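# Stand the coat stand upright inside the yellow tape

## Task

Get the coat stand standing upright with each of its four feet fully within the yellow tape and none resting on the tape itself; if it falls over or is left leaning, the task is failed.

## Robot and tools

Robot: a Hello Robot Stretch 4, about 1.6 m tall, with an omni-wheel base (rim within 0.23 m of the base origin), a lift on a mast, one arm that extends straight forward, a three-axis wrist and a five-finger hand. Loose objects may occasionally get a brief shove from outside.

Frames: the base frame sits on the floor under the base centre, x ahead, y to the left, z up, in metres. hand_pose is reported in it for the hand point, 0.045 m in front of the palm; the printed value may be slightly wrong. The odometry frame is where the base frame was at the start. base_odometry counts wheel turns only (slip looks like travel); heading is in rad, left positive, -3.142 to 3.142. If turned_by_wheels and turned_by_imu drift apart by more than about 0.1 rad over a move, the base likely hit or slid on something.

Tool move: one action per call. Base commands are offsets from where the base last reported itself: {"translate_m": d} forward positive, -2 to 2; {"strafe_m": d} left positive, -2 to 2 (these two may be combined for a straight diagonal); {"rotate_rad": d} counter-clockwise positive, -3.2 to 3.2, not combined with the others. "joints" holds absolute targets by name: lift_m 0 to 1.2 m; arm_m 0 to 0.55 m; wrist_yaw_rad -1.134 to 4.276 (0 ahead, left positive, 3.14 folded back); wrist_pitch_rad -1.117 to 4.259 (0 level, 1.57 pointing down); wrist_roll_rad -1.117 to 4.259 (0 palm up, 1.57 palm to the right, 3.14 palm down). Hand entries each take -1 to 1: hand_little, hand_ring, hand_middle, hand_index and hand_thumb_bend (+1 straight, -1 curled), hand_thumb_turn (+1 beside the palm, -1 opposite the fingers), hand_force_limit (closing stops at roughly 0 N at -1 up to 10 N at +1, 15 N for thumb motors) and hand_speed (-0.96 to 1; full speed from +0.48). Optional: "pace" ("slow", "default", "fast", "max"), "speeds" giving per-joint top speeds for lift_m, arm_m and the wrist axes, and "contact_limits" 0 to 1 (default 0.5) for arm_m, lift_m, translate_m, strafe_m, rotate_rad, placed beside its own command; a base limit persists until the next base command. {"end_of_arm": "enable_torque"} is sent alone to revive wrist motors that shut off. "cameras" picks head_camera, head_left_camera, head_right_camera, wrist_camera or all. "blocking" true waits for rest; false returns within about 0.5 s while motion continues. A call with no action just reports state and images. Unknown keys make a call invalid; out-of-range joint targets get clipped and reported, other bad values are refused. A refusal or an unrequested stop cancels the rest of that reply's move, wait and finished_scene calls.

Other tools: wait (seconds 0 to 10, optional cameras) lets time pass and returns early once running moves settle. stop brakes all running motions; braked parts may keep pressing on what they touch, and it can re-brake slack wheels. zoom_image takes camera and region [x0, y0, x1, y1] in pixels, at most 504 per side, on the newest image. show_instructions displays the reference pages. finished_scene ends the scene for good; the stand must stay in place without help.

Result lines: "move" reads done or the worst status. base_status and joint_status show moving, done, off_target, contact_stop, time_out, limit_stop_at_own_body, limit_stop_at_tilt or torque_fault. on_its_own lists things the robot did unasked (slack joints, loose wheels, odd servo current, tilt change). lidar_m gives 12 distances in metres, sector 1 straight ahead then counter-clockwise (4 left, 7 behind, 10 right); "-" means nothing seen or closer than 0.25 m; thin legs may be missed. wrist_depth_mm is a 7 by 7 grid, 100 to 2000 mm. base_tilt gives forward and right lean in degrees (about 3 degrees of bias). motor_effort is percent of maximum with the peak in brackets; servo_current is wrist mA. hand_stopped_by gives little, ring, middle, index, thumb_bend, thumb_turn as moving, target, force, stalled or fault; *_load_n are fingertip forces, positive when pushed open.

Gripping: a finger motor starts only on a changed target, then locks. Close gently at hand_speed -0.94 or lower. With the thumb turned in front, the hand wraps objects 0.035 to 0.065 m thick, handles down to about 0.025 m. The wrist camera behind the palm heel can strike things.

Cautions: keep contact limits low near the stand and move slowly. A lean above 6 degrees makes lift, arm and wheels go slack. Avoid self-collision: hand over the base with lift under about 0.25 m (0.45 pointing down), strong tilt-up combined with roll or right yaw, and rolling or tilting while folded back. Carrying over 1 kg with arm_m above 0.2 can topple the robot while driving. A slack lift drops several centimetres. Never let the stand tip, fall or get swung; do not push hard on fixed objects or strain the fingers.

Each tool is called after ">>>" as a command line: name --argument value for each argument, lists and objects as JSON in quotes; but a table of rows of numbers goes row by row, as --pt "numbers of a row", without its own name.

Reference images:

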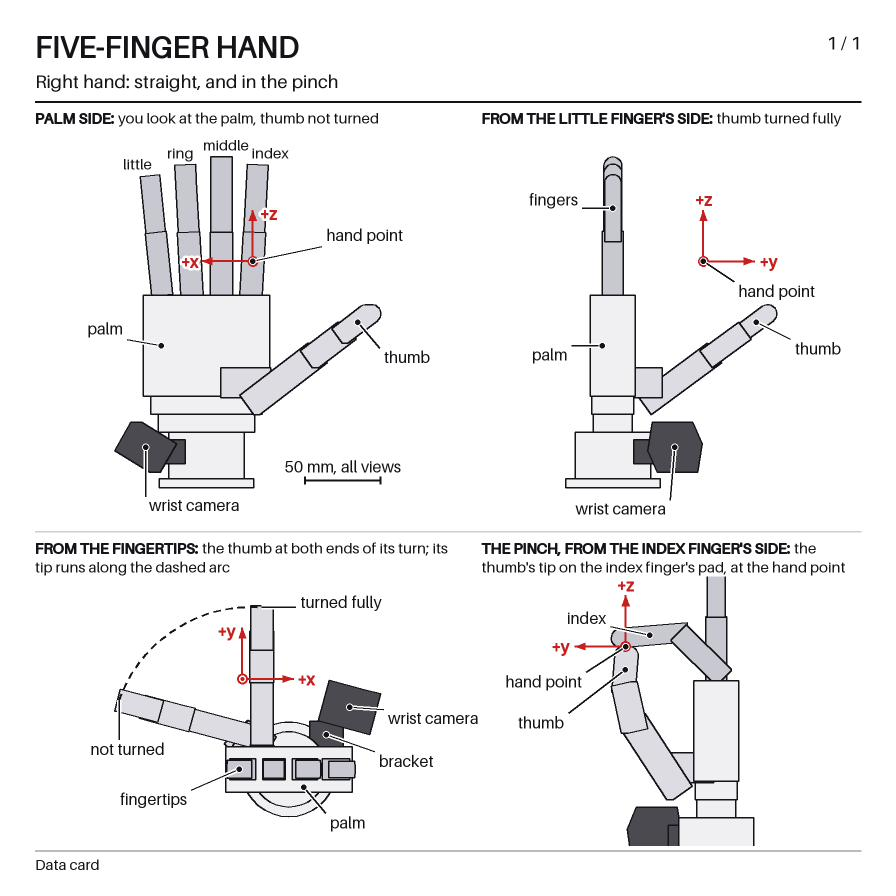

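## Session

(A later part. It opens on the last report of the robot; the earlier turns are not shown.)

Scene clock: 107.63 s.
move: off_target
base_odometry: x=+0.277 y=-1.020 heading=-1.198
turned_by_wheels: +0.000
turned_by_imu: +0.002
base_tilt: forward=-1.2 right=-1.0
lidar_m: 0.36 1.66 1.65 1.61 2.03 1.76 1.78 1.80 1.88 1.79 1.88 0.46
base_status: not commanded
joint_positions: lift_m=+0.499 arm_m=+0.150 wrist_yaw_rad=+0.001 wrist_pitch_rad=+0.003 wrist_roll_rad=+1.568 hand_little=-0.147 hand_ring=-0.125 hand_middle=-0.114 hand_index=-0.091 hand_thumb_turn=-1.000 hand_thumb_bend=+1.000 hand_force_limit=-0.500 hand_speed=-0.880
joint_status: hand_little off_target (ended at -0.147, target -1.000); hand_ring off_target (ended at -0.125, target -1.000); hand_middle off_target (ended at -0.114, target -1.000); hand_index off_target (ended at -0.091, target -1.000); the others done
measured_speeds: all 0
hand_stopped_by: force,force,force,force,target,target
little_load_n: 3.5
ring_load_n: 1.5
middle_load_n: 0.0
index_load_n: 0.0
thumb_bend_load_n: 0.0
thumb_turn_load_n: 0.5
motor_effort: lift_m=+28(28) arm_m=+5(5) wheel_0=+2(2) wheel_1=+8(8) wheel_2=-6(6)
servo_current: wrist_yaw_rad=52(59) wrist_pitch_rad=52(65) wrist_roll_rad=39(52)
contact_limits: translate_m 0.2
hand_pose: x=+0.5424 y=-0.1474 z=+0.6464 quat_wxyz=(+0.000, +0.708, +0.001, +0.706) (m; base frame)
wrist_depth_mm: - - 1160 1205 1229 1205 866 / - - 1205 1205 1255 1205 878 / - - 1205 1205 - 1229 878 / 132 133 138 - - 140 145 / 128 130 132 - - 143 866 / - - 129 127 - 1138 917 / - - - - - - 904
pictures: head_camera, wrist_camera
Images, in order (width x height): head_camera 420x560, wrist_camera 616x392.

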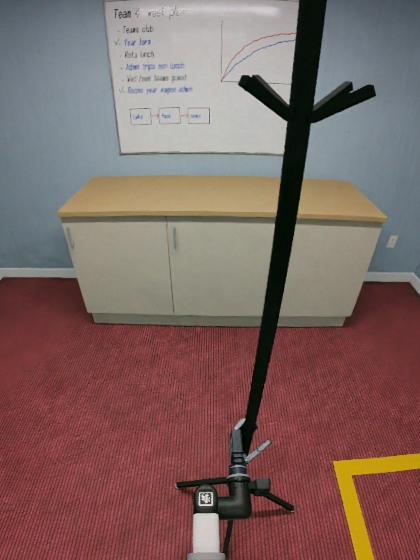

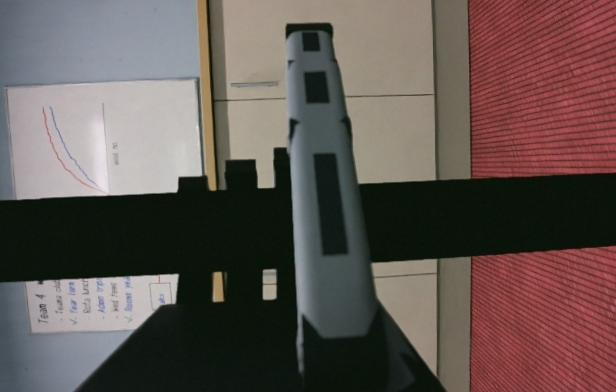

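>>> move --joints '{"hand_thumb_bend": -1, "hand_speed": -0.7, "hand_force_limit": -0.5}' --cameras '["wrist_camera"]'

>>> move --joints '{"hand_little": -0.98, "hand_ring": -0.98, "hand_middle": -0.98, "hand_index": -0.98, "hand_speed": -0.85, "hand_force_limit": 0.1}' --cameras '["wrist_camera","head_camera"]'

Scene clock: 114.37 s.
move: off_target
base_odometry: x=+0.277 y=-1.020 heading=-1.198
turned_by_wheels: +0.000
turned_by_imu: +0.002
base_tilt: forward=-1.1 right=-1.0
lidar_m: 0.37 1.63 1.68 1.60 2.02 1.80 1.72 1.82 1.86 1.78 1.87 0.46
base_status: not commanded
joint_positions: lift_m=+0.499 arm_m=+0.150 wrist_yaw_rad=+0.001 wrist_pitch_rad=+0.003 wrist_roll_rad=+1.568 hand_little=-0.147 hand_ring=-0.125 hand_middle=-0.114 hand_index=-0.091 hand_thumb_turn=-1.000 hand_thumb_bend=+0.048 hand_force_limit=-0.500 hand_speed=-0.700
joint_status: hand_thumb_bend off_target (ended at +0.048, target -1.000); the others done
measured_speeds: all 0
hand_stopped_by: force,force,force,force,force,target
little_load_n: 3.5
ring_load_n: 1.5
middle_load_n: 0.5
index_load_n: 0.0
thumb_bend_load_n: 4.0
thumb_turn_load_n: 1.5
motor_effort: lift_m=+27(28) arm_m=+5(5) wheel_0=+2(2) wheel_1=+8(8) wheel_2=-6(6)
servo_current: wrist_yaw_rad=46(59) wrist_pitch_rad=52(59) wrist_roll_rad=33(46)
contact_limits: translate_m 0.2
hand_pose: x=+0.5424 y=-0.1474 z=+0.6464 quat_wxyz=(+0.000, +0.708, +0.001, +0.706) (m; base frame)
wrist_depth_mm: - - 1182 1205 1205 1182 878 / - - 1182 1205 1229 1229 866 / - - 1205 1229 1281 1229 866 / 132 134 138 135 140 141 146 / 128 130 132 - - 142 820 / - - 129 128 - 1138 904 / - - - - - - 904
pictures: wrist_camera
Images, in order (width x height): wrist_camera 616x392.

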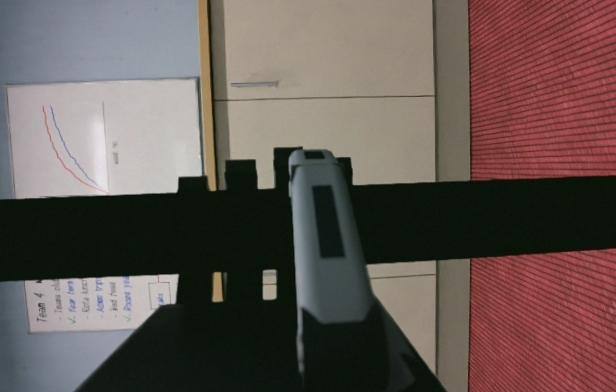

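Scene clock: 115.03 s.
move: off_target
base_odometry: x=+0.277 y=-1.020 heading=-1.198
turned_by_wheels: +0.000
turned_by_imu: +0.000
base_tilt: forward=-1.1 right=-1.1
lidar_m: 0.35 1.64 1.65 1.61 2.01 1.80 1.79 1.82 1.86 1.79 1.87 0.44
base_status: not commanded
joint_positions: lift_m=+0.499 arm_m=+0.150 wrist_yaw_rad=+0.001 wrist_pitch_rad=+0.003 wrist_roll_rad=+1.568 hand_little=-0.215 hand_ring=-0.220 hand_middle=-0.222 hand_index=-0.214 hand_thumb_turn=-1.000 hand_thumb_bend=+0.050 hand_force_limit=+0.100 hand_speed=-0.850
joint_status: hand_little off_target (ended at -0.215, target -0.980); hand_ring off_target (ended at -0.220, target -0.980); hand_middle off_target (ended at -0.222, target -0.980); hand_index off_target (ended at -0.214, target -0.980); the others done
measured_speeds: all 0
hand_stopped_by: force,force,force,force,force,target
little_load_n: 0.0
ring_load_n: 0.0
middle_load_n: 4.5
index_load_n: 7.5
thumb_bend_load_n: 8.0
thumb_turn_load_n: -0.5
motor_effort: lift_m=+28(28) arm_m=+4(5) wheel_0=+1(2) wheel_1=+7(8) wheel_2=-5(6)
servo_current: wrist_yaw_rad=59(59) wrist_pitch_rad=52(59) wrist_roll_rad=39(46)
contact_limits: translate_m 0.2
hand_pose: x=+0.5425 y=-0.1474 z=+0.6464 quat_wxyz=(+0.000, +0.708, +0.001, +0.706) (m; base frame)
wrist_depth_mm: - - 1160 1205 1205 1205 866 / - - 1205 1205 1229 1205 866 / - - 1205 1229 1255 1229 891 / 129 130 135 129 135 137 137 / 124 126 128 - - 139 854 / - - 130 127 - 1160 904 / - - - - - - 917
pictures: head_camera, wrist_camera
Images, in order (width x height): head_camera 420x560, wrist_camera 616x392.

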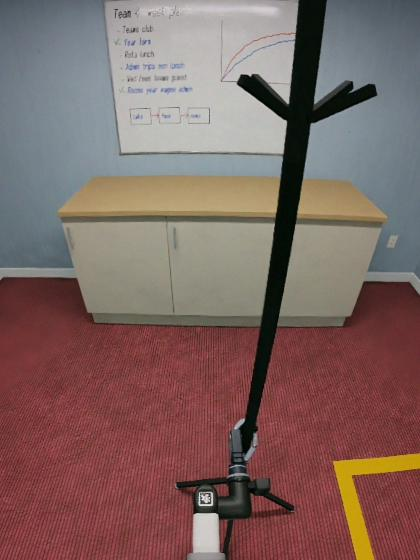

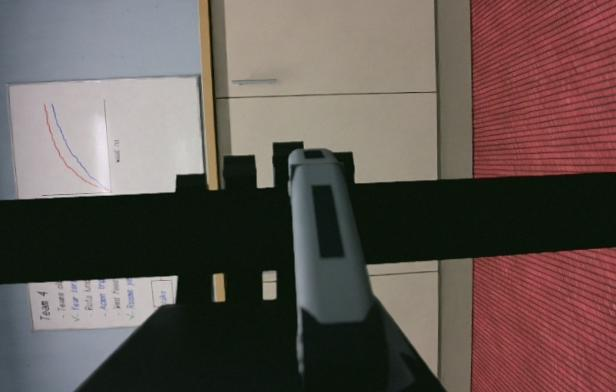

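>>> move --joints '{"hand_little": -0.9, "hand_ring": -0.9, "hand_middle": -0.9, "hand_speed": -0.85, "hand_force_limit": 0.3}' --cameras '[]'

>>> move --joints '{"hand_thumb_bend": -0.9, "hand_speed": -0.85}' --cameras '["wrist_camera","head_camera"]'

Scene clock: 117.93 s.
move: off_target
base_odometry: x=+0.277 y=-1.020 heading=-1.198
turned_by_wheels: +0.000
turned_by_imu: +0.001
base_tilt: forward=-1.1 right=-1.1
lidar_m: 0.34 1.65 1.66 1.62 2.02 1.78 1.76 1.82 1.84 1.80 1.91 0.47
base_status: not commanded
joint_positions: lift_m=+0.499 arm_m=+0.150 wrist_yaw_rad=+0.001 wrist_pitch_rad=+0.003 wrist_roll_rad=+1.568 hand_little=-0.281 hand_ring=-0.246 hand_middle=-0.233 hand_index=-0.214 hand_thumb_turn=-1.000 hand_thumb_bend=+0.050 hand_force_limit=+0.300 hand_speed=-0.850
joint_status: hand_little off_target (ended at -0.281, target -0.900); hand_ring off_target (ended at -0.246, target -0.900); hand_middle off_target (ended at -0.233, target -0.900); the others done
measured_speeds: all 0
hand_stopped_by: force,force,force,force,force,target
little_load_n: 8.5
ring_load_n: 0.5
middle_load_n: 6.5
index_load_n: 0.5
thumb_bend_load_n: 6.5
thumb_turn_load_n: 1.0
motor_effort: lift_m=+28(28) arm_m=+2(4) wheel_0=+1(2) wheel_1=+7(7) wheel_2=-5(5)
servo_current: wrist_yaw_rad=46(59) wrist_pitch_rad=52(59) wrist_roll_rad=39(52)
contact_limits: translate_m 0.2
hand_pose: x=+0.5425 y=-0.1474 z=+0.6464 quat_wxyz=(+0.000, +0.708, +0.001, +0.706) (m; base frame)
wrist_depth_mm: - - 1182 1182 1229 1229 866 / - - 1205 1205 1229 1229 878 / - - 1205 1205 1229 1229 878 / 127 128 134 130 141 137 142 / 123 125 127 - 132 138 866 / - - 130 127 - 1118 917 / - - - - - - 917
pictures: none
No camera images: "cameras" was empty.

Scene clock: 118.37 s.
move: off_target
base_odometry: x=+0.277 y=-1.020 heading=-1.198
turned_by_wheels: +0.000
turned_by_imu: +0.000
base_tilt: forward=-1.2 right=-1.1
lidar_m: 0.38 1.66 1.69 1.59 2.04 1.76 1.78 1.82 1.87 1.79 1.86 0.45
base_status: not commanded
joint_positions: lift_m=+0.499 arm_m=+0.150 wrist_yaw_rad=+0.001 wrist_pitch_rad=+0.003 wrist_roll_rad=+1.568 hand_little=-0.281 hand_ring=-0.246 hand_middle=-0.233 hand_index=-0.214 hand_thumb_turn=-1.000 hand_thumb_bend=+0.041 hand_force_limit=+0.300 hand_speed=-0.850
joint_status: hand_thumb_bend off_target (ended at +0.041, target -0.900); the others done
measured_speeds: all 0
hand_stopped_by: force,force,force,force,force,target
little_load_n: 8.5
ring_load_n: 0.5
middle_load_n: 7.0
index_load_n: 0.0
thumb_bend_load_n: 9.0
thumb_turn_load_n: 1.5
motor_effort: lift_m=+28(28) arm_m=+1(2) wheel_0=+1(2) wheel_1=+7(7) wheel_2=-5(5)
servo_current: wrist_yaw_rad=46(52) wrist_pitch_rad=46(59) wrist_roll_rad=39(46)
contact_limits: translate_m 0.2
hand_pose: x=+0.5425 y=-0.1474 z=+0.6464 quat_wxyz=(+0.000, +0.708, +0.001, +0.706) (m; base frame)
wrist_depth_mm: - - 1205 1205 1205 1205 878 / - - 1182 1205 1229 1229 878 / - - 1182 1205 1229 1229 904 / 127 128 133 130 142 136 142 / 123 125 128 - 132 137 866 / - - 130 127 - 1138 904 / - - - - - - 904
pictures: head_camera, wrist_camera
Images, in order (width x height): head_camera 420x560, wrist_camera 616x392.

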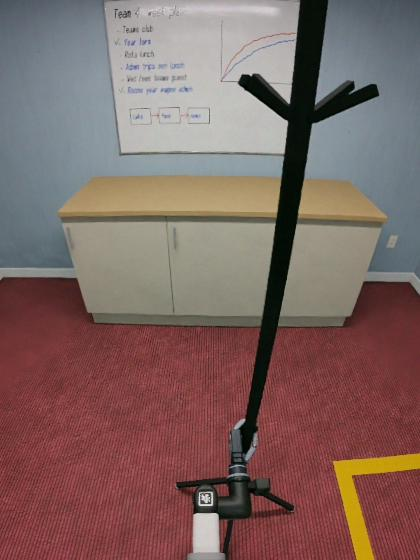

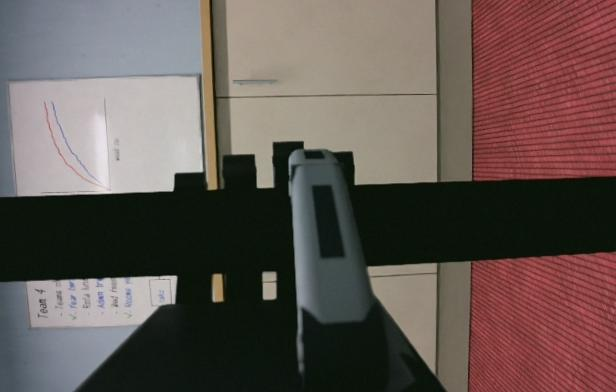

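Lift a little.

>>> move --joints '{"lift_m": 0.53}' --speeds '{"lift_m": 0.05}' --cameras '["head_camera","head_left_camera","wrist_camera"]'

>>> zoom_image --camera "head_camera" --region '[150, 380, 320, 560]'

Scene clock: 120.73 s.
move: done
base_odometry: x=+0.277 y=-1.020 heading=-1.198
turned_by_wheels: +0.000
turned_by_imu: +0.000
base_tilt: forward=-1.1 right=-1.0
lidar_m: 0.34 1.62 1.70 1.63 2.02 1.80 1.79 1.80 1.85 1.77 1.87 0.45
base_status: not commanded
joint_positions: lift_m=+0.529 arm_m=+0.150 wrist_yaw_rad=+0.002 wrist_pitch_rad=+0.005 wrist_roll_rad=+1.569 hand_little=-0.282 hand_ring=-0.246 hand_middle=-0.233 hand_index=-0.214 hand_thumb_turn=-1.000 hand_thumb_bend=+0.041 hand_force_limit=+0.300 hand_speed=-0.850
joint_status: all done
measured_speeds: all 0
hand_stopped_by: force,force,force,force,force,target
little_load_n: 1.5
ring_load_n: 0.0
middle_load_n: 7.0
index_load_n: 4.5
thumb_bend_load_n: 6.0
thumb_turn_load_n: 1.0
motor_effort: lift_m=+29(33) arm_m=-4(4) wheel_0=+0(2) wheel_1=+6(7) wheel_2=-4(5)
servo_current: wrist_yaw_rad=52(52) wrist_pitch_rad=59(65) wrist_roll_rad=33(46)
contact_limits: translate_m 0.2
hand_pose: x=+0.5424 y=-0.1473 z=+0.6758 quat_wxyz=(+0.000, +0.709, +0.001, +0.705) (m; base frame)
wrist_depth_mm: - - 1182 1205 1205 1229 878 / - - 1205 1205 1229 1255 891 / - - 1205 1229 1255 1281 904 / - 128 141 133 134 139 145 / 122 125 127 - 133 137 891 / - 131 130 128 - 1160 946 / - - - - - - 946
pictures: head_camera, head_left_camera, wrist_camera
Images, in order (width x height): head_camera 420x560, head_left_camera 420x672, wrist_camera 616x392.

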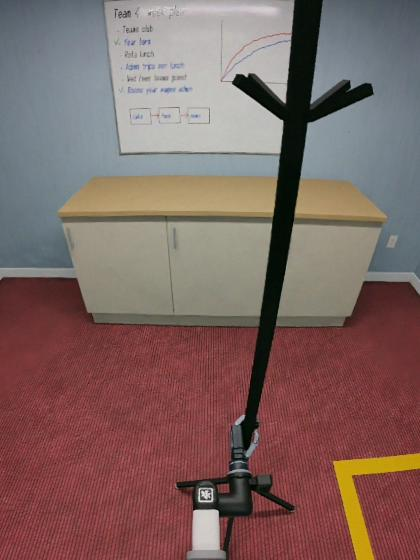

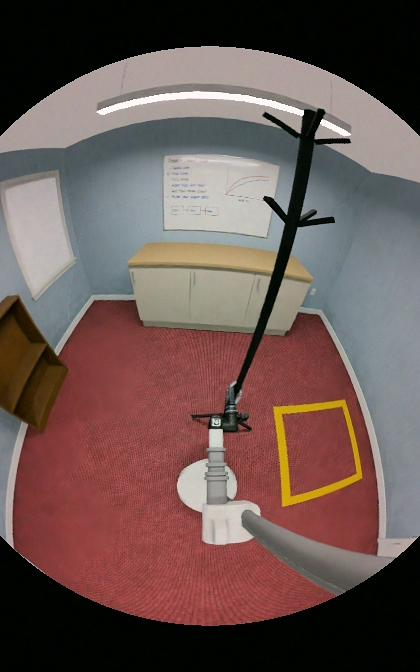

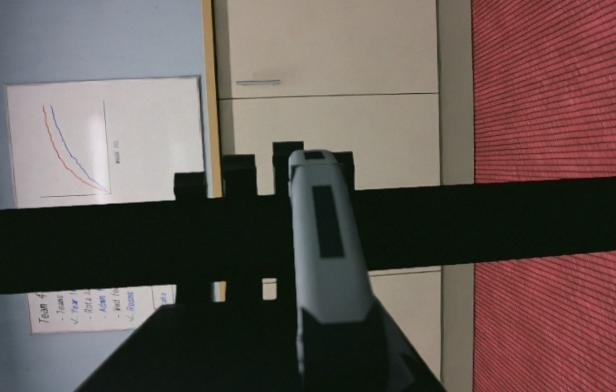

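Scaled by 2.800 from the camera's 420x560 image, which has a finer 1200x1600 frame.

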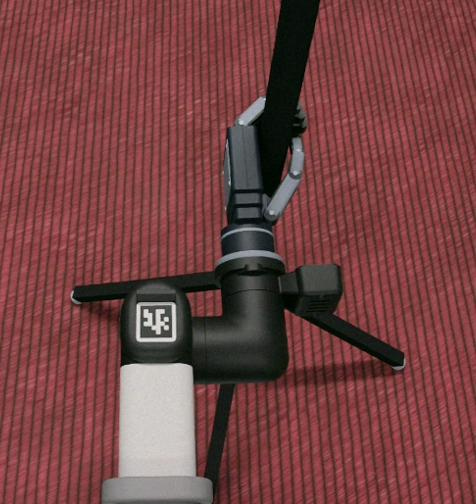

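>>> move --joints '{"lift_m": 0.57}' --speeds '{"lift_m": 0.05}' --cameras '["head_camera","head_left_camera","wrist_camera"]'

>>> zoom_image --camera "head_camera" --region '[150, 380, 320, 560]'

Scene clock: 127.67 s.
move: done
base_odometry: x=+0.277 y=-1.020 heading=-1.198
turned_by_wheels: +0.000
turned_by_imu: +0.001
base_tilt: forward=-1.1 right=-1.0
lidar_m: 0.35 1.65 1.66 1.61 2.01 1.77 1.77 1.80 1.84 1.77 1.86 0.44
base_status: not commanded
joint_positions: lift_m=+0.569 arm_m=+0.150 wrist_yaw_rad=+0.002 wrist_pitch_rad=+0.005 wrist_roll_rad=+1.569 hand_little=-0.282 hand_ring=-0.246 hand_middle=-0.233 hand_index=-0.214 hand_thumb_turn=-1.000 hand_thumb_bend=+0.041 hand_force_limit=+0.300 hand_speed=-0.850
joint_status: all done
measured_speeds: all 0
hand_stopped_by: force,force,force,force,force,target
little_load_n: 0.5
ring_load_n: 0.0
middle_load_n: 7.0
index_load_n: 4.5
thumb_bend_load_n: 6.0
thumb_turn_load_n: 0.5
motor_effort: lift_m=+29(34) arm_m=-4(4) wheel_0=+0(0) wheel_1=+5(6) wheel_2=-3(4)
servo_current: wrist_yaw_rad=33(52) wrist_pitch_rad=59(65) wrist_roll_rad=39(46)
contact_limits: translate_m 0.2
hand_pose: x=+0.5424 y=-0.1473 z=+0.7158 quat_wxyz=(+0.000, +0.709, +0.001, +0.705) (m; base frame)
wrist_depth_mm: - - 1160 1205 1229 1229 946 / - - 1205 1229 1229 1255 946 / - - 1229 1229 1255 1255 960 / - 131 153 136 142 1138 878 / 123 125 128 - 133 136 146 / - 128 132 127 - 1229 991 / - - - - - - 991
pictures: head_camera, head_left_camera, wrist_camera
Images, in order (width x height): head_camera 420x560, head_left_camera 420x672, wrist_camera 616x392.

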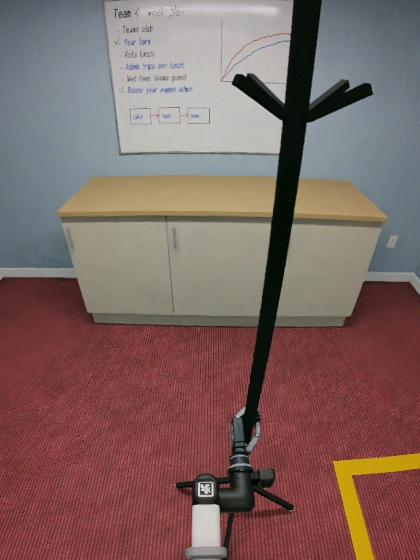

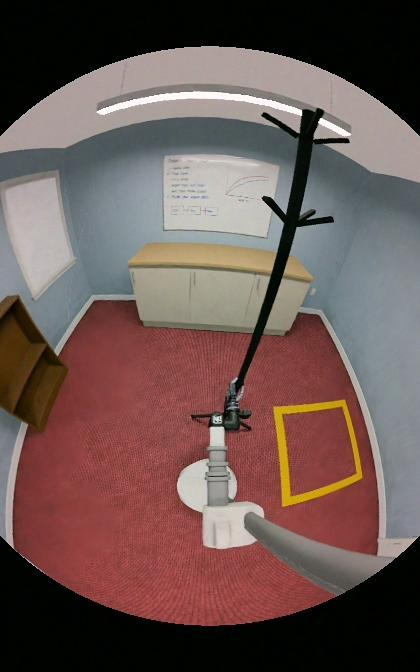

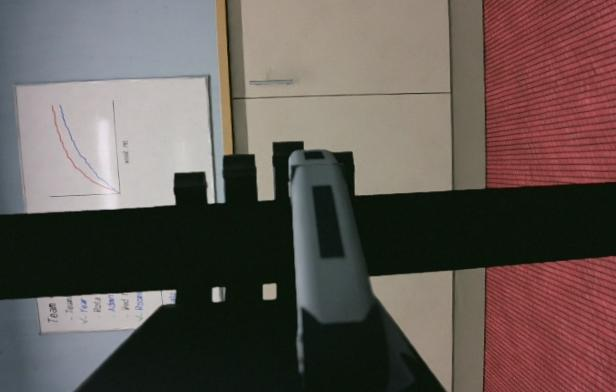

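Scaled by 2.800 from the camera's 420x560 image, which has a finer 1200x1600 frame.

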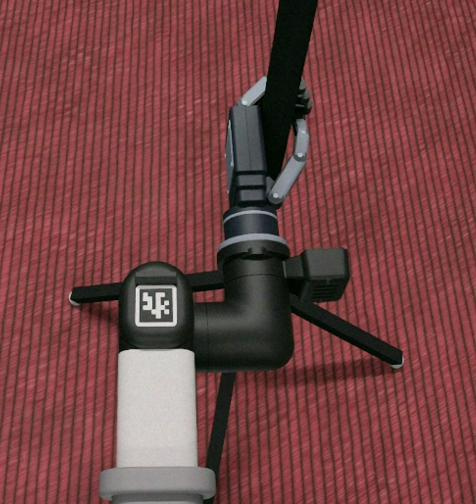

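>>> move --joints '{"hand_little": 0.1, "hand_ring": 0.1, "hand_middle": 0.1, "hand_index": 0.1, "hand_thumb_bend": 0.4, "hand_speed": -0.6}' --cameras '["wrist_camera","head_camera"]'

Scene clock: 197.60 s.
move: done
base_odometry: x=+0.277 y=-1.020 heading=-1.198
turned_by_wheels: +0.000
turned_by_imu: +0.001
base_tilt: forward=-1.2 right=-1.1
lidar_m: 0.35 1.64 1.66 1.62 2.02 1.79 1.78 1.80 1.87 1.78 1.90 0.46
base_status: not commanded
joint_positions: lift_m=+0.569 arm_m=+0.150 wrist_yaw_rad=+0.002 wrist_pitch_rad=+0.005 wrist_roll_rad=+1.569 hand_little=+0.100 hand_ring=+0.100 hand_middle=+0.100 hand_index=+0.100 hand_thumb_turn=-1.000 hand_thumb_bend=+0.400 hand_force_limit=+0.300 hand_speed=-0.600
joint_status: all done
measured_speeds: all 0
hand_stopped_by: target,target,target,target,target,target
little_load_n: 0.0
ring_load_n: 0.0
middle_load_n: 0.0
index_load_n: 0.0
thumb_bend_load_n: 0.0
thumb_turn_load_n: 0.5
motor_effort: lift_m=+28(30) arm_m=-4(4) wheel_0=+0(0) wheel_1=+5(5) wheel_2=-3(4)
servo_current: wrist_yaw_rad=52(52) wrist_pitch_rad=59(65) wrist_roll_rad=33(46)
contact_limits: translate_m 0.2
hand_pose: x=+0.5424 y=-0.1473 z=+0.7159 quat_wxyz=(+0.000, +0.709, +0.001, +0.705) (m; base frame)
wrist_depth_mm: - - 1182 1205 1229 1229 960 / - - 1205 1205 1229 1281 976 / - - 1205 1205 1229 1281 976 / 138 138 138 144 143 144 150 / 129 131 134 - - 141 960 / - - 129 127 - 1255 991 / - - - - - - 1008
pictures: head_camera, wrist_camera
Images, in order (width x height): head_camera 420x560, wrist_camera 616x392.

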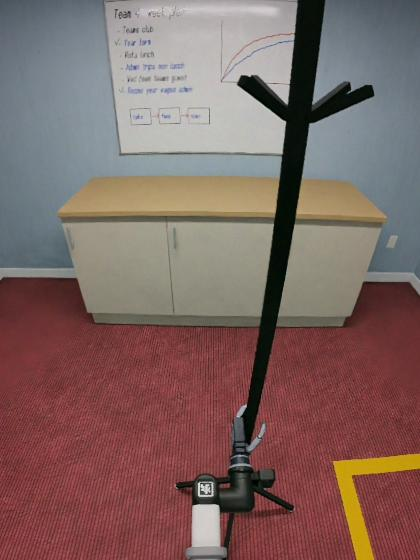

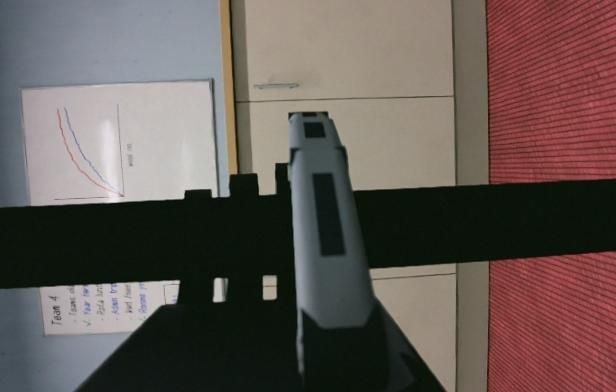

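>>> move --joints '{"lift_m": 0.2}' --speeds '{"lift_m": 0.12}' --contact_limits '{"lift_m": 0.3}' --cameras '["all"]'

>>> zoom_image --camera "head_camera" --region '[150, 380, 320, 560]'

>>> zoom_image --camera "head_right_camera" --region '[150, 340, 380, 540]'

Scene clock: 203.57 s.
move: done
base_odometry: x=+0.277 y=-1.020 heading=-1.198
turned_by_wheels: +0.000
turned_by_imu: +0.002
base_tilt: forward=-1.2 right=-1.0
lidar_m: 0.38 1.63 1.68 1.60 2.04 1.81 1.77 1.81 1.84 1.77 1.89 0.41
base_status: not commanded
joint_positions: lift_m=+0.201 arm_m=+0.150 wrist_yaw_rad=+0.002 wrist_pitch_rad=+0.005 wrist_roll_rad=+1.569 hand_little=+0.100 hand_ring=+0.100 hand_middle=+0.100 hand_index=+0.100 hand_thumb_turn=-1.000 hand_thumb_bend=+0.400 hand_force_limit=+0.300 hand_speed=-0.600
joint_status: all done
measured_speeds: all 0
hand_stopped_by: target,target,target,target,target,target
little_load_n: 0.0
ring_load_n: 0.0
middle_load_n: 0.0
index_load_n: 0.0
thumb_bend_load_n: 0.0
thumb_turn_load_n: 0.5
motor_effort: lift_m=+15(24) arm_m=-4(4) wheel_0=+0(0) wheel_1=+5(5) wheel_2=-3(3)
servo_current: wrist_yaw_rad=46(59) wrist_pitch_rad=59(65) wrist_roll_rad=39(46)
contact_limits: lift_m 0.3; translate_m 0.2
hand_pose: x=+0.5424 y=-0.1473 z=+0.3470 quat_wxyz=(+0.000, +0.709, +0.001, +0.705) (m; base frame)
wrist_depth_mm: - 1160 1182 1205 1138 654 469 / - 1160 1182 1205 1160 654 477 / - 1182 1182 1205 991 668 158 / 138 1182 177 144 143 150 150 / 129 131 134 - - 142 147 / - 1229 129 128 - 647 172 / - - - - - - 496
pictures: head_camera, head_left_camera, head_right_camera, wrist_camera
Images, in order (width x height): head_camera 420x560, head_left_camera 420x672, head_right_camera 420x672, wrist_camera 616x392.

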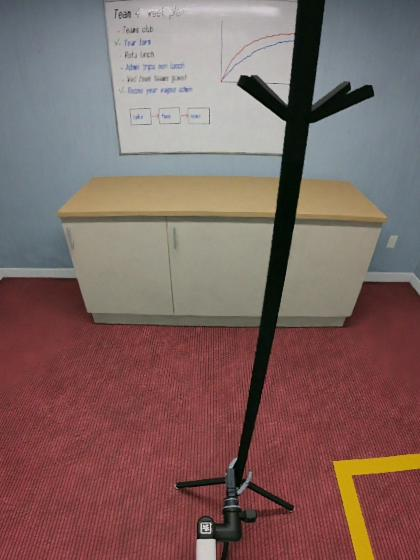

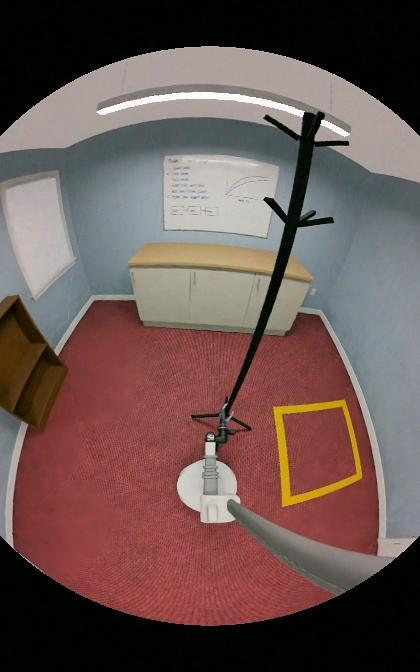

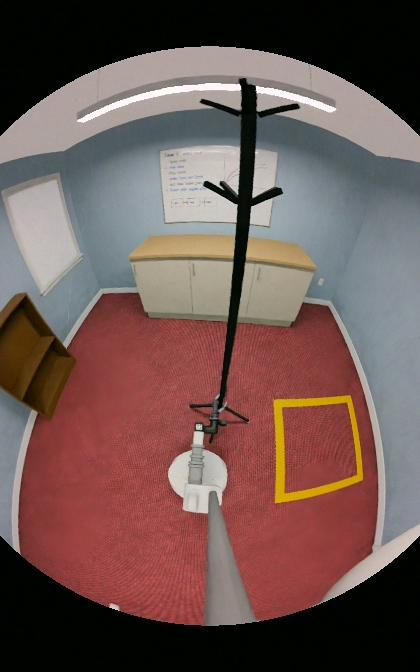

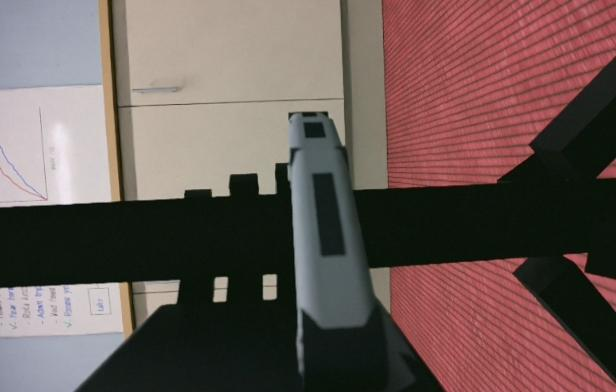

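Scaled by 2.800 from the camera's 420x560 image, which has a finer 1200x1600 frame.

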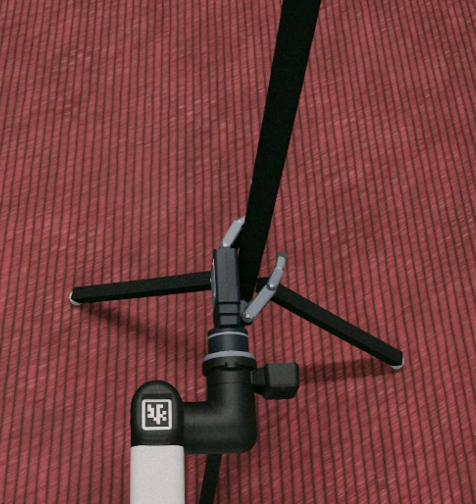

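Scaled by 2.191 from the camera's 420x672 image, which has a finer 600x960 frame.

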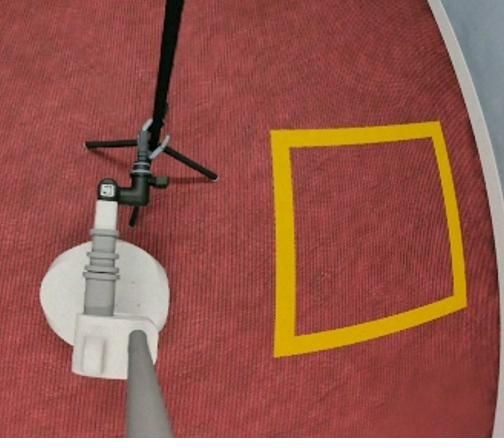

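>>> move --joints '{"hand_little": -0.95, "hand_ring": -0.95, "hand_middle": -0.95, "hand_index": -0.95, "hand_speed": -0.85, "hand_force_limit": 0.1}' --cameras '[]'

>>> move --joints '{"hand_thumb_bend": -0.95, "hand_speed": -0.8}' --cameras '[]'

>>> move --joints '{"hand_little": -0.9, "hand_ring": -0.9, "hand_middle": -0.9, "hand_index": -0.9, "hand_speed": -0.85, "hand_force_limit": 0.3}' --cameras '["wrist_camera"]'

Scene clock: 212.63 s.
move: off_target
base_odometry: x=+0.277 y=-1.020 heading=-1.198
turned_by_wheels: +0.000
turned_by_imu: +0.001
base_tilt: forward=-1.1 right=-1.1
lidar_m: 0.37 1.61 1.67 1.63 2.03 1.79 1.76 1.80 1.85 1.79 1.87 0.43
base_status: not commanded
joint_positions: lift_m=+0.201 arm_m=+0.150 wrist_yaw_rad=+0.002 wrist_pitch_rad=+0.005 wrist_roll_rad=+1.569 hand_little=-0.176 hand_ring=-0.148 hand_middle=-0.134 hand_index=-0.106 hand_thumb_turn=-1.000 hand_thumb_bend=+0.400 hand_force_limit=+0.100 hand_speed=-0.850
joint_status: hand_little off_target (ended at -0.176, target -0.950); hand_ring off_target (ended at -0.148, target -0.950); hand_middle off_target (ended at -0.134, target -0.950); hand_index off_target (ended at -0.106, target -0.950); the others done
measured_speeds: all 0
hand_stopped_by: force,force,force,force,target,target
little_load_n: 6.5
ring_load_n: 3.0
middle_load_n: 2.0
index_load_n: 0.0
thumb_bend_load_n: 0.0
thumb_turn_load_n: 0.0
motor_effort: lift_m=+15(16) arm_m=-3(4) wheel_0=+0(0) wheel_1=+5(5) wheel_2=-3(3)
servo_current: wrist_yaw_rad=26(59) wrist_pitch_rad=52(65) wrist_roll_rad=39(46)
contact_limits: lift_m 0.3; translate_m 0.2
hand_pose: x=+0.5424 y=-0.1473 z=+0.3469 quat_wxyz=(+0.000, +0.709, +0.001, +0.705) (m; base frame)
wrist_depth_mm: - 1160 1182 1182 1138 647 469 / - 1160 1205 1229 1160 661 477 / - 1182 1205 131 976 668 214 / 134 143 140 - 140 141 142 / 127 129 131 - - 140 153 / - 1229 129 127 - 640 492 / - - - - - - 496
pictures: none
No camera images: "cameras" was empty.

Scene clock: 217.60 s.
move: off_target
base_odometry: x=+0.277 y=-1.020 heading=-1.198
turned_by_wheels: +0.000
turned_by_imu: +0.001
base_tilt: forward=-1.1 right=-1.1
lidar_m: 0.45 1.66 1.65 1.62 2.01 1.83 1.79 1.81 1.85 1.77 1.89 0.46
base_status: not commanded
joint_positions: lift_m=+0.201 arm_m=+0.150 wrist_yaw_rad=+0.002 wrist_pitch_rad=+0.005 wrist_roll_rad=+1.569 hand_little=-0.176 hand_ring=-0.148 hand_middle=-0.134 hand_index=-0.106 hand_thumb_turn=-1.000 hand_thumb_bend=+0.008 hand_force_limit=+0.100 hand_speed=-0.800
joint_status: hand_thumb_bend off_target (ended at +0.008, target -0.950); the others done
measured_speeds: all 0
hand_stopped_by: force,force,force,force,force,target
little_load_n: 6.5
ring_load_n: 3.5
middle_load_n: 3.0
index_load_n: 0.5
thumb_bend_load_n: 9.0
thumb_turn_load_n: 2.5
motor_effort: lift_m=+15(16) arm_m=-4(4) wheel_0=+0(1) wheel_1=+5(5) wheel_2=-3(3)
servo_current: wrist_yaw_rad=52(65) wrist_pitch_rad=52(65) wrist_roll_rad=46(52)
contact_limits: lift_m 0.3; translate_m 0.2
hand_pose: x=+0.5424 y=-0.1473 z=+0.3469 quat_wxyz=(+0.000, +0.709, +0.001, +0.705) (m; base frame)
wrist_depth_mm: - 1160 1160 1182 1138 647 466 / - 1182 1182 1229 1182 654 480 / - 1160 1205 1229 1182 668 500 / 133 143 141 135 141 142 143 / 127 129 131 - 136 140 154 / - 1229 129 127 - 647 172 / - - - - - - 492
pictures: none
No camera images: "cameras" was empty.

Scene clock: 218.10 s.
move: off_target
base_odometry: x=+0.277 y=-1.020 heading=-1.198
turned_by_wheels: +0.000
turned_by_imu: +0.000
base_tilt: forward=-1.1 right=-1.1
lidar_m: 0.45 1.65 1.67 1.61 2.01 1.81 1.78 1.81 1.87 1.77 1.89 0.43
base_status: not commanded
joint_positions: lift_m=+0.200 arm_m=+0.150 wrist_yaw_rad=+0.002 wrist_pitch_rad=+0.005 wrist_roll_rad=+1.569 hand_little=-0.176 hand_ring=-0.160 hand_middle=-0.159 hand_index=-0.158 hand_thumb_turn=-1.000 hand_thumb_bend=+0.008 hand_force_limit=+0.300 hand_speed=-0.850
joint_status: hand_little off_target (ended at -0.176, target -0.900); hand_ring off_target (ended at -0.160, target -0.900); hand_middle off_target (ended at -0.159, target -0.900); hand_index off_target (ended at -0.158, target -0.900); the others done
measured_speeds: all 0
hand_stopped_by: force,force,force,force,force,target
little_load_n: 0.0
ring_load_n: 0.0
middle_load_n: 2.5
index_load_n: 10.0
thumb_bend_load_n: 10.0
thumb_turn_load_n: 0.5
motor_effort: lift_m=+15(16) arm_m=-4(4) wheel_0=+0(0) wheel_1=+5(5) wheel_2=-3(3)
servo_current: wrist_yaw_rad=46(52) wrist_pitch_rad=59(59) wrist_roll_rad=39(46)
contact_limits: lift_m 0.3; translate_m 0.2
hand_pose: x=+0.5424 y=-0.1473 z=+0.3469 quat_wxyz=(+0.000, +0.709, +0.001, +0.705) (m; base frame)
wrist_depth_mm: - 1160 1182 1205 1138 647 469 / - 1160 1182 1229 1160 668 477 / - 1182 1205 1229 1182 668 213 / 134 1160 140 135 136 140 141 / 126 128 131 - 135 139 153 / - 1229 129 127 - 654 492 / - - - - - - 496
pictures: wrist_camera
Images, in order (width x height): wrist_camera 616x392.

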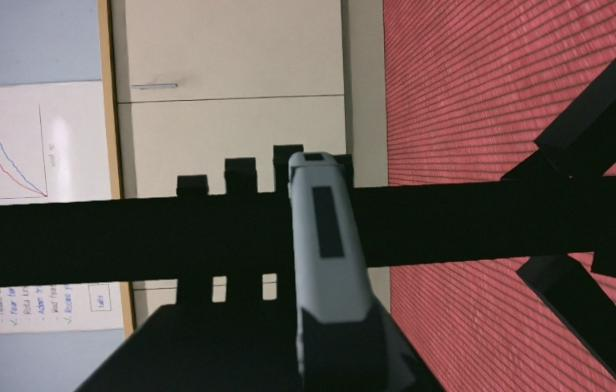

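Now drag a first short piece.

>>> move --base '{"translate_m": -0.03, "strafe_m": -0.12}' --pace "slow" --cameras '["head_camera","head_right_camera"]'

>>> zoom_image --camera "head_right_camera" --region '[150, 340, 380, 540]'

Scene clock: 221.00 s.
move: contact_stop
base_odometry: x=+0.200 y=-1.028 heading=-1.130
turned_by_wheels: +0.068
turned_by_imu: +0.071
base_tilt: forward=-1.2 right=-1.1
lidar_m: 0.42 1.74 1.70 1.73 2.14 1.76 1.76 1.83 1.76 1.72 1.83 0.44
base_status: translate_m contact_stop (by the wheels' count: -0.021 of -0.030); strafe_m contact_stop (by the wheels' count: -0.075 of -0.120)
joint_positions: lift_m=+0.200 arm_m=+0.150 wrist_yaw_rad=+0.003 wrist_pitch_rad=+0.003 wrist_roll_rad=+1.570 hand_little=-0.176 hand_ring=-0.160 hand_middle=-0.160 hand_index=-0.159 hand_thumb_turn=-1.000 hand_thumb_bend=+0.005 hand_force_limit=+0.300 hand_speed=-0.850
joint_status: not commanded
measured_speeds: translate_m=+0.000 strafe_m=+0.000 rotate_rad=+0.000 lift_m=+0.000 arm_m=+0.000 wrist_yaw_rad=-0.012 wrist_pitch_rad=+0.000 wrist_roll_rad=+0.000
hand_stopped_by: force,force,force,force,force,target
little_load_n: 0.5
ring_load_n: 0.0
middle_load_n: 0.0
index_load_n: 0.0
thumb_bend_load_n: 0.0
thumb_turn_load_n: 0.5
on_its_own: the wheels are slack since a contact_stop
motor_effort: lift_m=+17(17) arm_m=+5(5) wheel_0=+0(28) wheel_1=+0(14) wheel_2=+0(20)
servo_current: wrist_yaw_rad=59(117) wrist_pitch_rad=52(59) wrist_roll_rad=33(46)
contact_limits: lift_m 0.3
hand_pose: x=+0.5427 y=-0.1469 z=+0.3472 quat_wxyz=(-0.001, +0.708, +0.001, +0.706) (m; base frame)
wrist_depth_mm: - 1138 1160 1160 1118 654 469 / - 1138 1182 1229 1160 668 477 / - 1205 1205 1229 1182 668 294 / - 1229 161 - 904 597 - / 124 126 127 128 130 131 132 / - 131 129 127 - 647 157 / - - - - - - 500
pictures: head_camera, head_right_camera
Images, in order (width x height): head_camera 420x560, head_right_camera 420x672.

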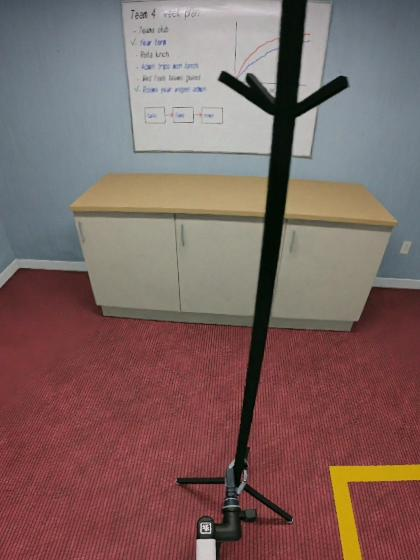

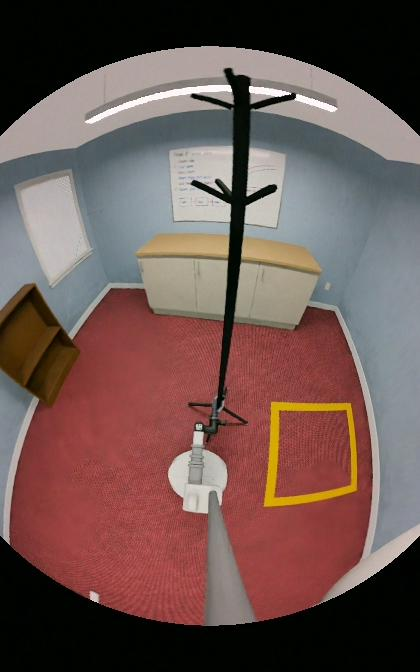

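Scaled by 2.191 from the camera's 420x672 image, which has a finer 600x960 frame.

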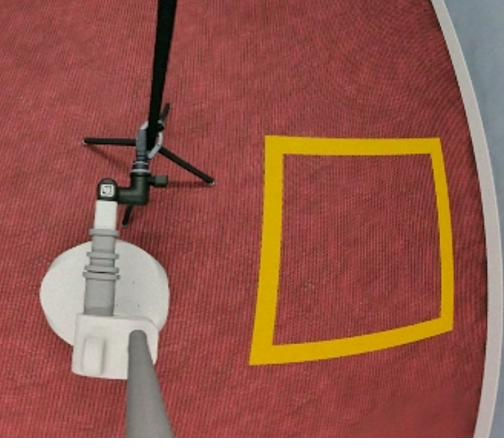

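>>> move --joints '{"hand_little": -0.97, "hand_ring": -0.97, "hand_middle": -0.97, "hand_index": -0.97, "hand_speed": -0.85, "hand_force_limit": 0.8}' --cameras '[]'

>>> move --joints '{"hand_thumb_bend": -0.97}' --cameras '["wrist_camera"]'

Scene clock: 259.97 s.
move: off_target
base_odometry: x=+0.200 y=-1.029 heading=-1.130
turned_by_wheels: +0.000
turned_by_imu: +0.002
base_tilt: forward=-1.2 right=-1.0
lidar_m: 0.40 1.66 1.72 1.69 2.12 1.73 1.75 1.86 1.75 1.70 1.86 0.42
base_status: not commanded
joint_positions: lift_m=+0.200 arm_m=+0.150 wrist_yaw_rad=+0.001 wrist_pitch_rad=+0.003 wrist_roll_rad=+1.570 hand_little=-0.631 hand_ring=-0.588 hand_middle=-0.239 hand_index=-0.252 hand_thumb_turn=-1.000 hand_thumb_bend=+0.006 hand_force_limit=+0.800 hand_speed=-0.850
joint_status: hand_little off_target (ended at -0.631, target -0.970); hand_ring off_target (ended at -0.588, target -0.970); hand_middle off_target (ended at -0.239, target -0.970); hand_index off_target (ended at -0.252, target -0.970); the others done
measured_speeds: all 0
hand_stopped_by: force,force,force,force,force,target
little_load_n: 12.0
ring_load_n: 1.0
middle_load_n: 11.5
index_load_n: 10.5
thumb_bend_load_n: 1.5
thumb_turn_load_n: -0.5
on_its_own: the wheels are slack since a contact_stop
motor_effort: lift_m=+17(17) arm_m=-4(5) wheel_0=+0(0) wheel_1=+0(0) wheel_2=+0(0)
servo_current: wrist_yaw_rad=46(59) wrist_pitch_rad=52(59) wrist_roll_rad=39(46)
contact_limits: lift_m 0.3
hand_pose: x=+0.5424 y=-0.1474 z=+0.3472 quat_wxyz=(+0.000, +0.708, +0.001, +0.706) (m; base frame)
wrist_depth_mm: - 1138 1160 1182 1118 654 473 / - 1160 1205 1205 1182 661 477 / - 1182 1205 1229 1205 668 480 / - 1205 136 - 128 165 160 / 115 116 117 118 121 122 124 / 115 118 119 121 - 621 525 / - - - - - - 500
pictures: none
No camera images: "cameras" was empty.

Scene clock: 260.53 s.
move: off_target
base_odometry: x=+0.200 y=-1.029 heading=-1.130
turned_by_wheels: +0.000
turned_by_imu: +0.000
base_tilt: forward=-1.2 right=-1.0
lidar_m: 0.42 1.71 1.73 1.71 2.13 1.76 1.73 1.81 1.74 1.70 1.82 0.43
base_status: not commanded
joint_positions: lift_m=+0.200 arm_m=+0.150 wrist_yaw_rad=+0.001 wrist_pitch_rad=+0.003 wrist_roll_rad=+1.570 hand_little=-0.631 hand_ring=-0.588 hand_middle=-0.239 hand_index=-0.252 hand_thumb_turn=-1.000 hand_thumb_bend=-0.026 hand_force_limit=+0.800 hand_speed=-0.850
joint_status: hand_thumb_bend off_target (ended at -0.026, target -0.970)
measured_speeds: all 0
hand_stopped_by: force,force,force,force,force,target
little_load_n: 11.5
ring_load_n: 1.5
middle_load_n: 12.5
index_load_n: 11.0
thumb_bend_load_n: 13.0
thumb_turn_load_n: 0.5
on_its_own: the wheels are slack since a contact_stop
motor_effort: lift_m=+17(17) arm_m=-4(4) wheel_0=+0(0) wheel_1=+0(0) wheel_2=+0(0)
servo_current: wrist_yaw_rad=46(52) wrist_pitch_rad=59(59) wrist_roll_rad=33(52)
contact_limits: lift_m 0.3
hand_pose: x=+0.5424 y=-0.1474 z=+0.3472 quat_wxyz=(+0.000, +0.708, +0.001, +0.706) (m; base frame)
wrist_depth_mm: - 1138 1160 1160 1118 647 466 / - 1160 1160 1205 1160 661 477 / - 1205 1205 1229 1182 676 480 / - 1205 137 130 128 165 160 / 115 116 117 118 121 123 124 / 115 118 119 121 - 615 521 / - - - - - - 496
pictures: wrist_camera
Images, in order (width x height): wrist_camera 616x392.

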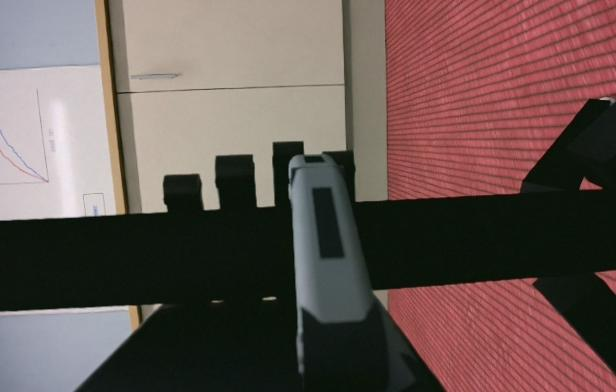

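>>> move --joints '{"lift_m": 0.22}' --speeds '{"lift_m": 0.04}' --contact_limits '{"lift_m": 0.8}' --cameras '["wrist_camera","head_camera"]'

>>> zoom_image --camera "head_camera" --region '[150, 380, 320, 560]'

Scene clock: 264.00 s.
move: done
base_odometry: x=+0.200 y=-1.029 heading=-1.130
turned_by_wheels: +0.000
turned_by_imu: +0.001
base_tilt: forward=-1.2 right=-1.0
lidar_m: 0.40 1.68 1.72 1.68 2.13 1.78 1.74 1.85 1.76 1.71 1.85 0.43
base_status: not commanded
joint_positions: lift_m=+0.219 arm_m=+0.150 wrist_yaw_rad=+0.001 wrist_pitch_rad=+0.008 wrist_roll_rad=+1.570 hand_little=-0.632 hand_ring=-0.588 hand_middle=-0.239 hand_index=-0.252 hand_thumb_turn=-1.000 hand_thumb_bend=-0.026 hand_force_limit=+0.800 hand_speed=-0.850
joint_status: all done
measured_speeds: all 0
hand_stopped_by: force,force,force,force,force,target
little_load_n: 4.5
ring_load_n: 3.0
middle_load_n: 12.5
index_load_n: 10.5
thumb_bend_load_n: 13.0
thumb_turn_load_n: 1.0
on_its_own: the wheels are slack since a contact_stop
motor_effort: lift_m=+30(36) arm_m=-4(4) wheel_0=+0(0) wheel_1=+0(0) wheel_2=+0(0)
servo_current: wrist_yaw_rad=46(59) wrist_pitch_rad=59(72) wrist_roll_rad=46(46)
contact_limits: lift_m 0.8
hand_pose: x=+0.5423 y=-0.1474 z=+0.3649 quat_wxyz=(+0.000, +0.710, +0.001, +0.704) (m; base frame)
wrist_depth_mm: - 1138 1160 1182 1098 647 473 / - 1160 1182 1205 1138 654 477 / - 1182 1205 1255 1118 668 504 / - 1205 137 - 131 603 138 / 116 117 118 119 124 126 128 / 113 118 120 122 - 615 521 / - - - - - - 504
pictures: head_camera, wrist_camera
Images, in order (width x height): head_camera 420x560, wrist_camera 616x392.

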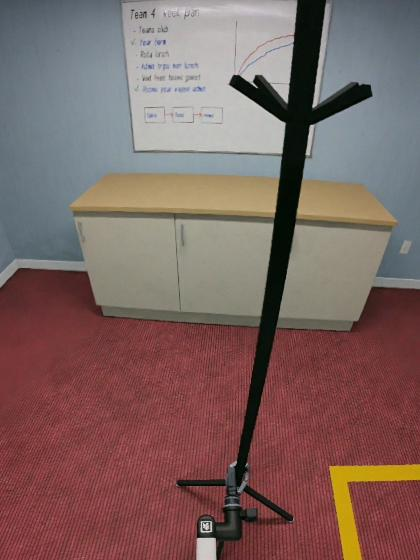

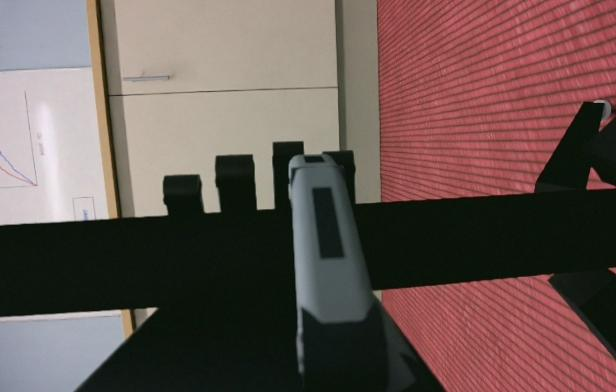

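Scaled by 2.800 from the camera's 420x560 image, which has a finer 1200x1600 frame.

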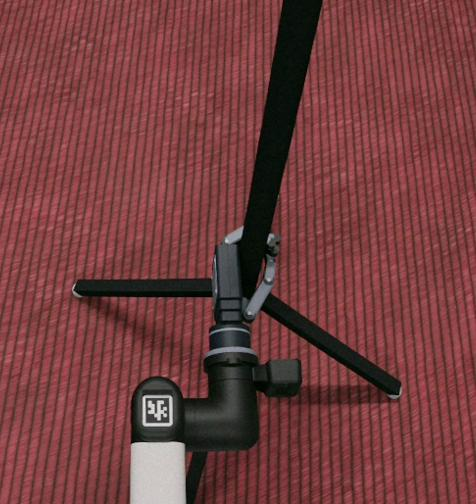

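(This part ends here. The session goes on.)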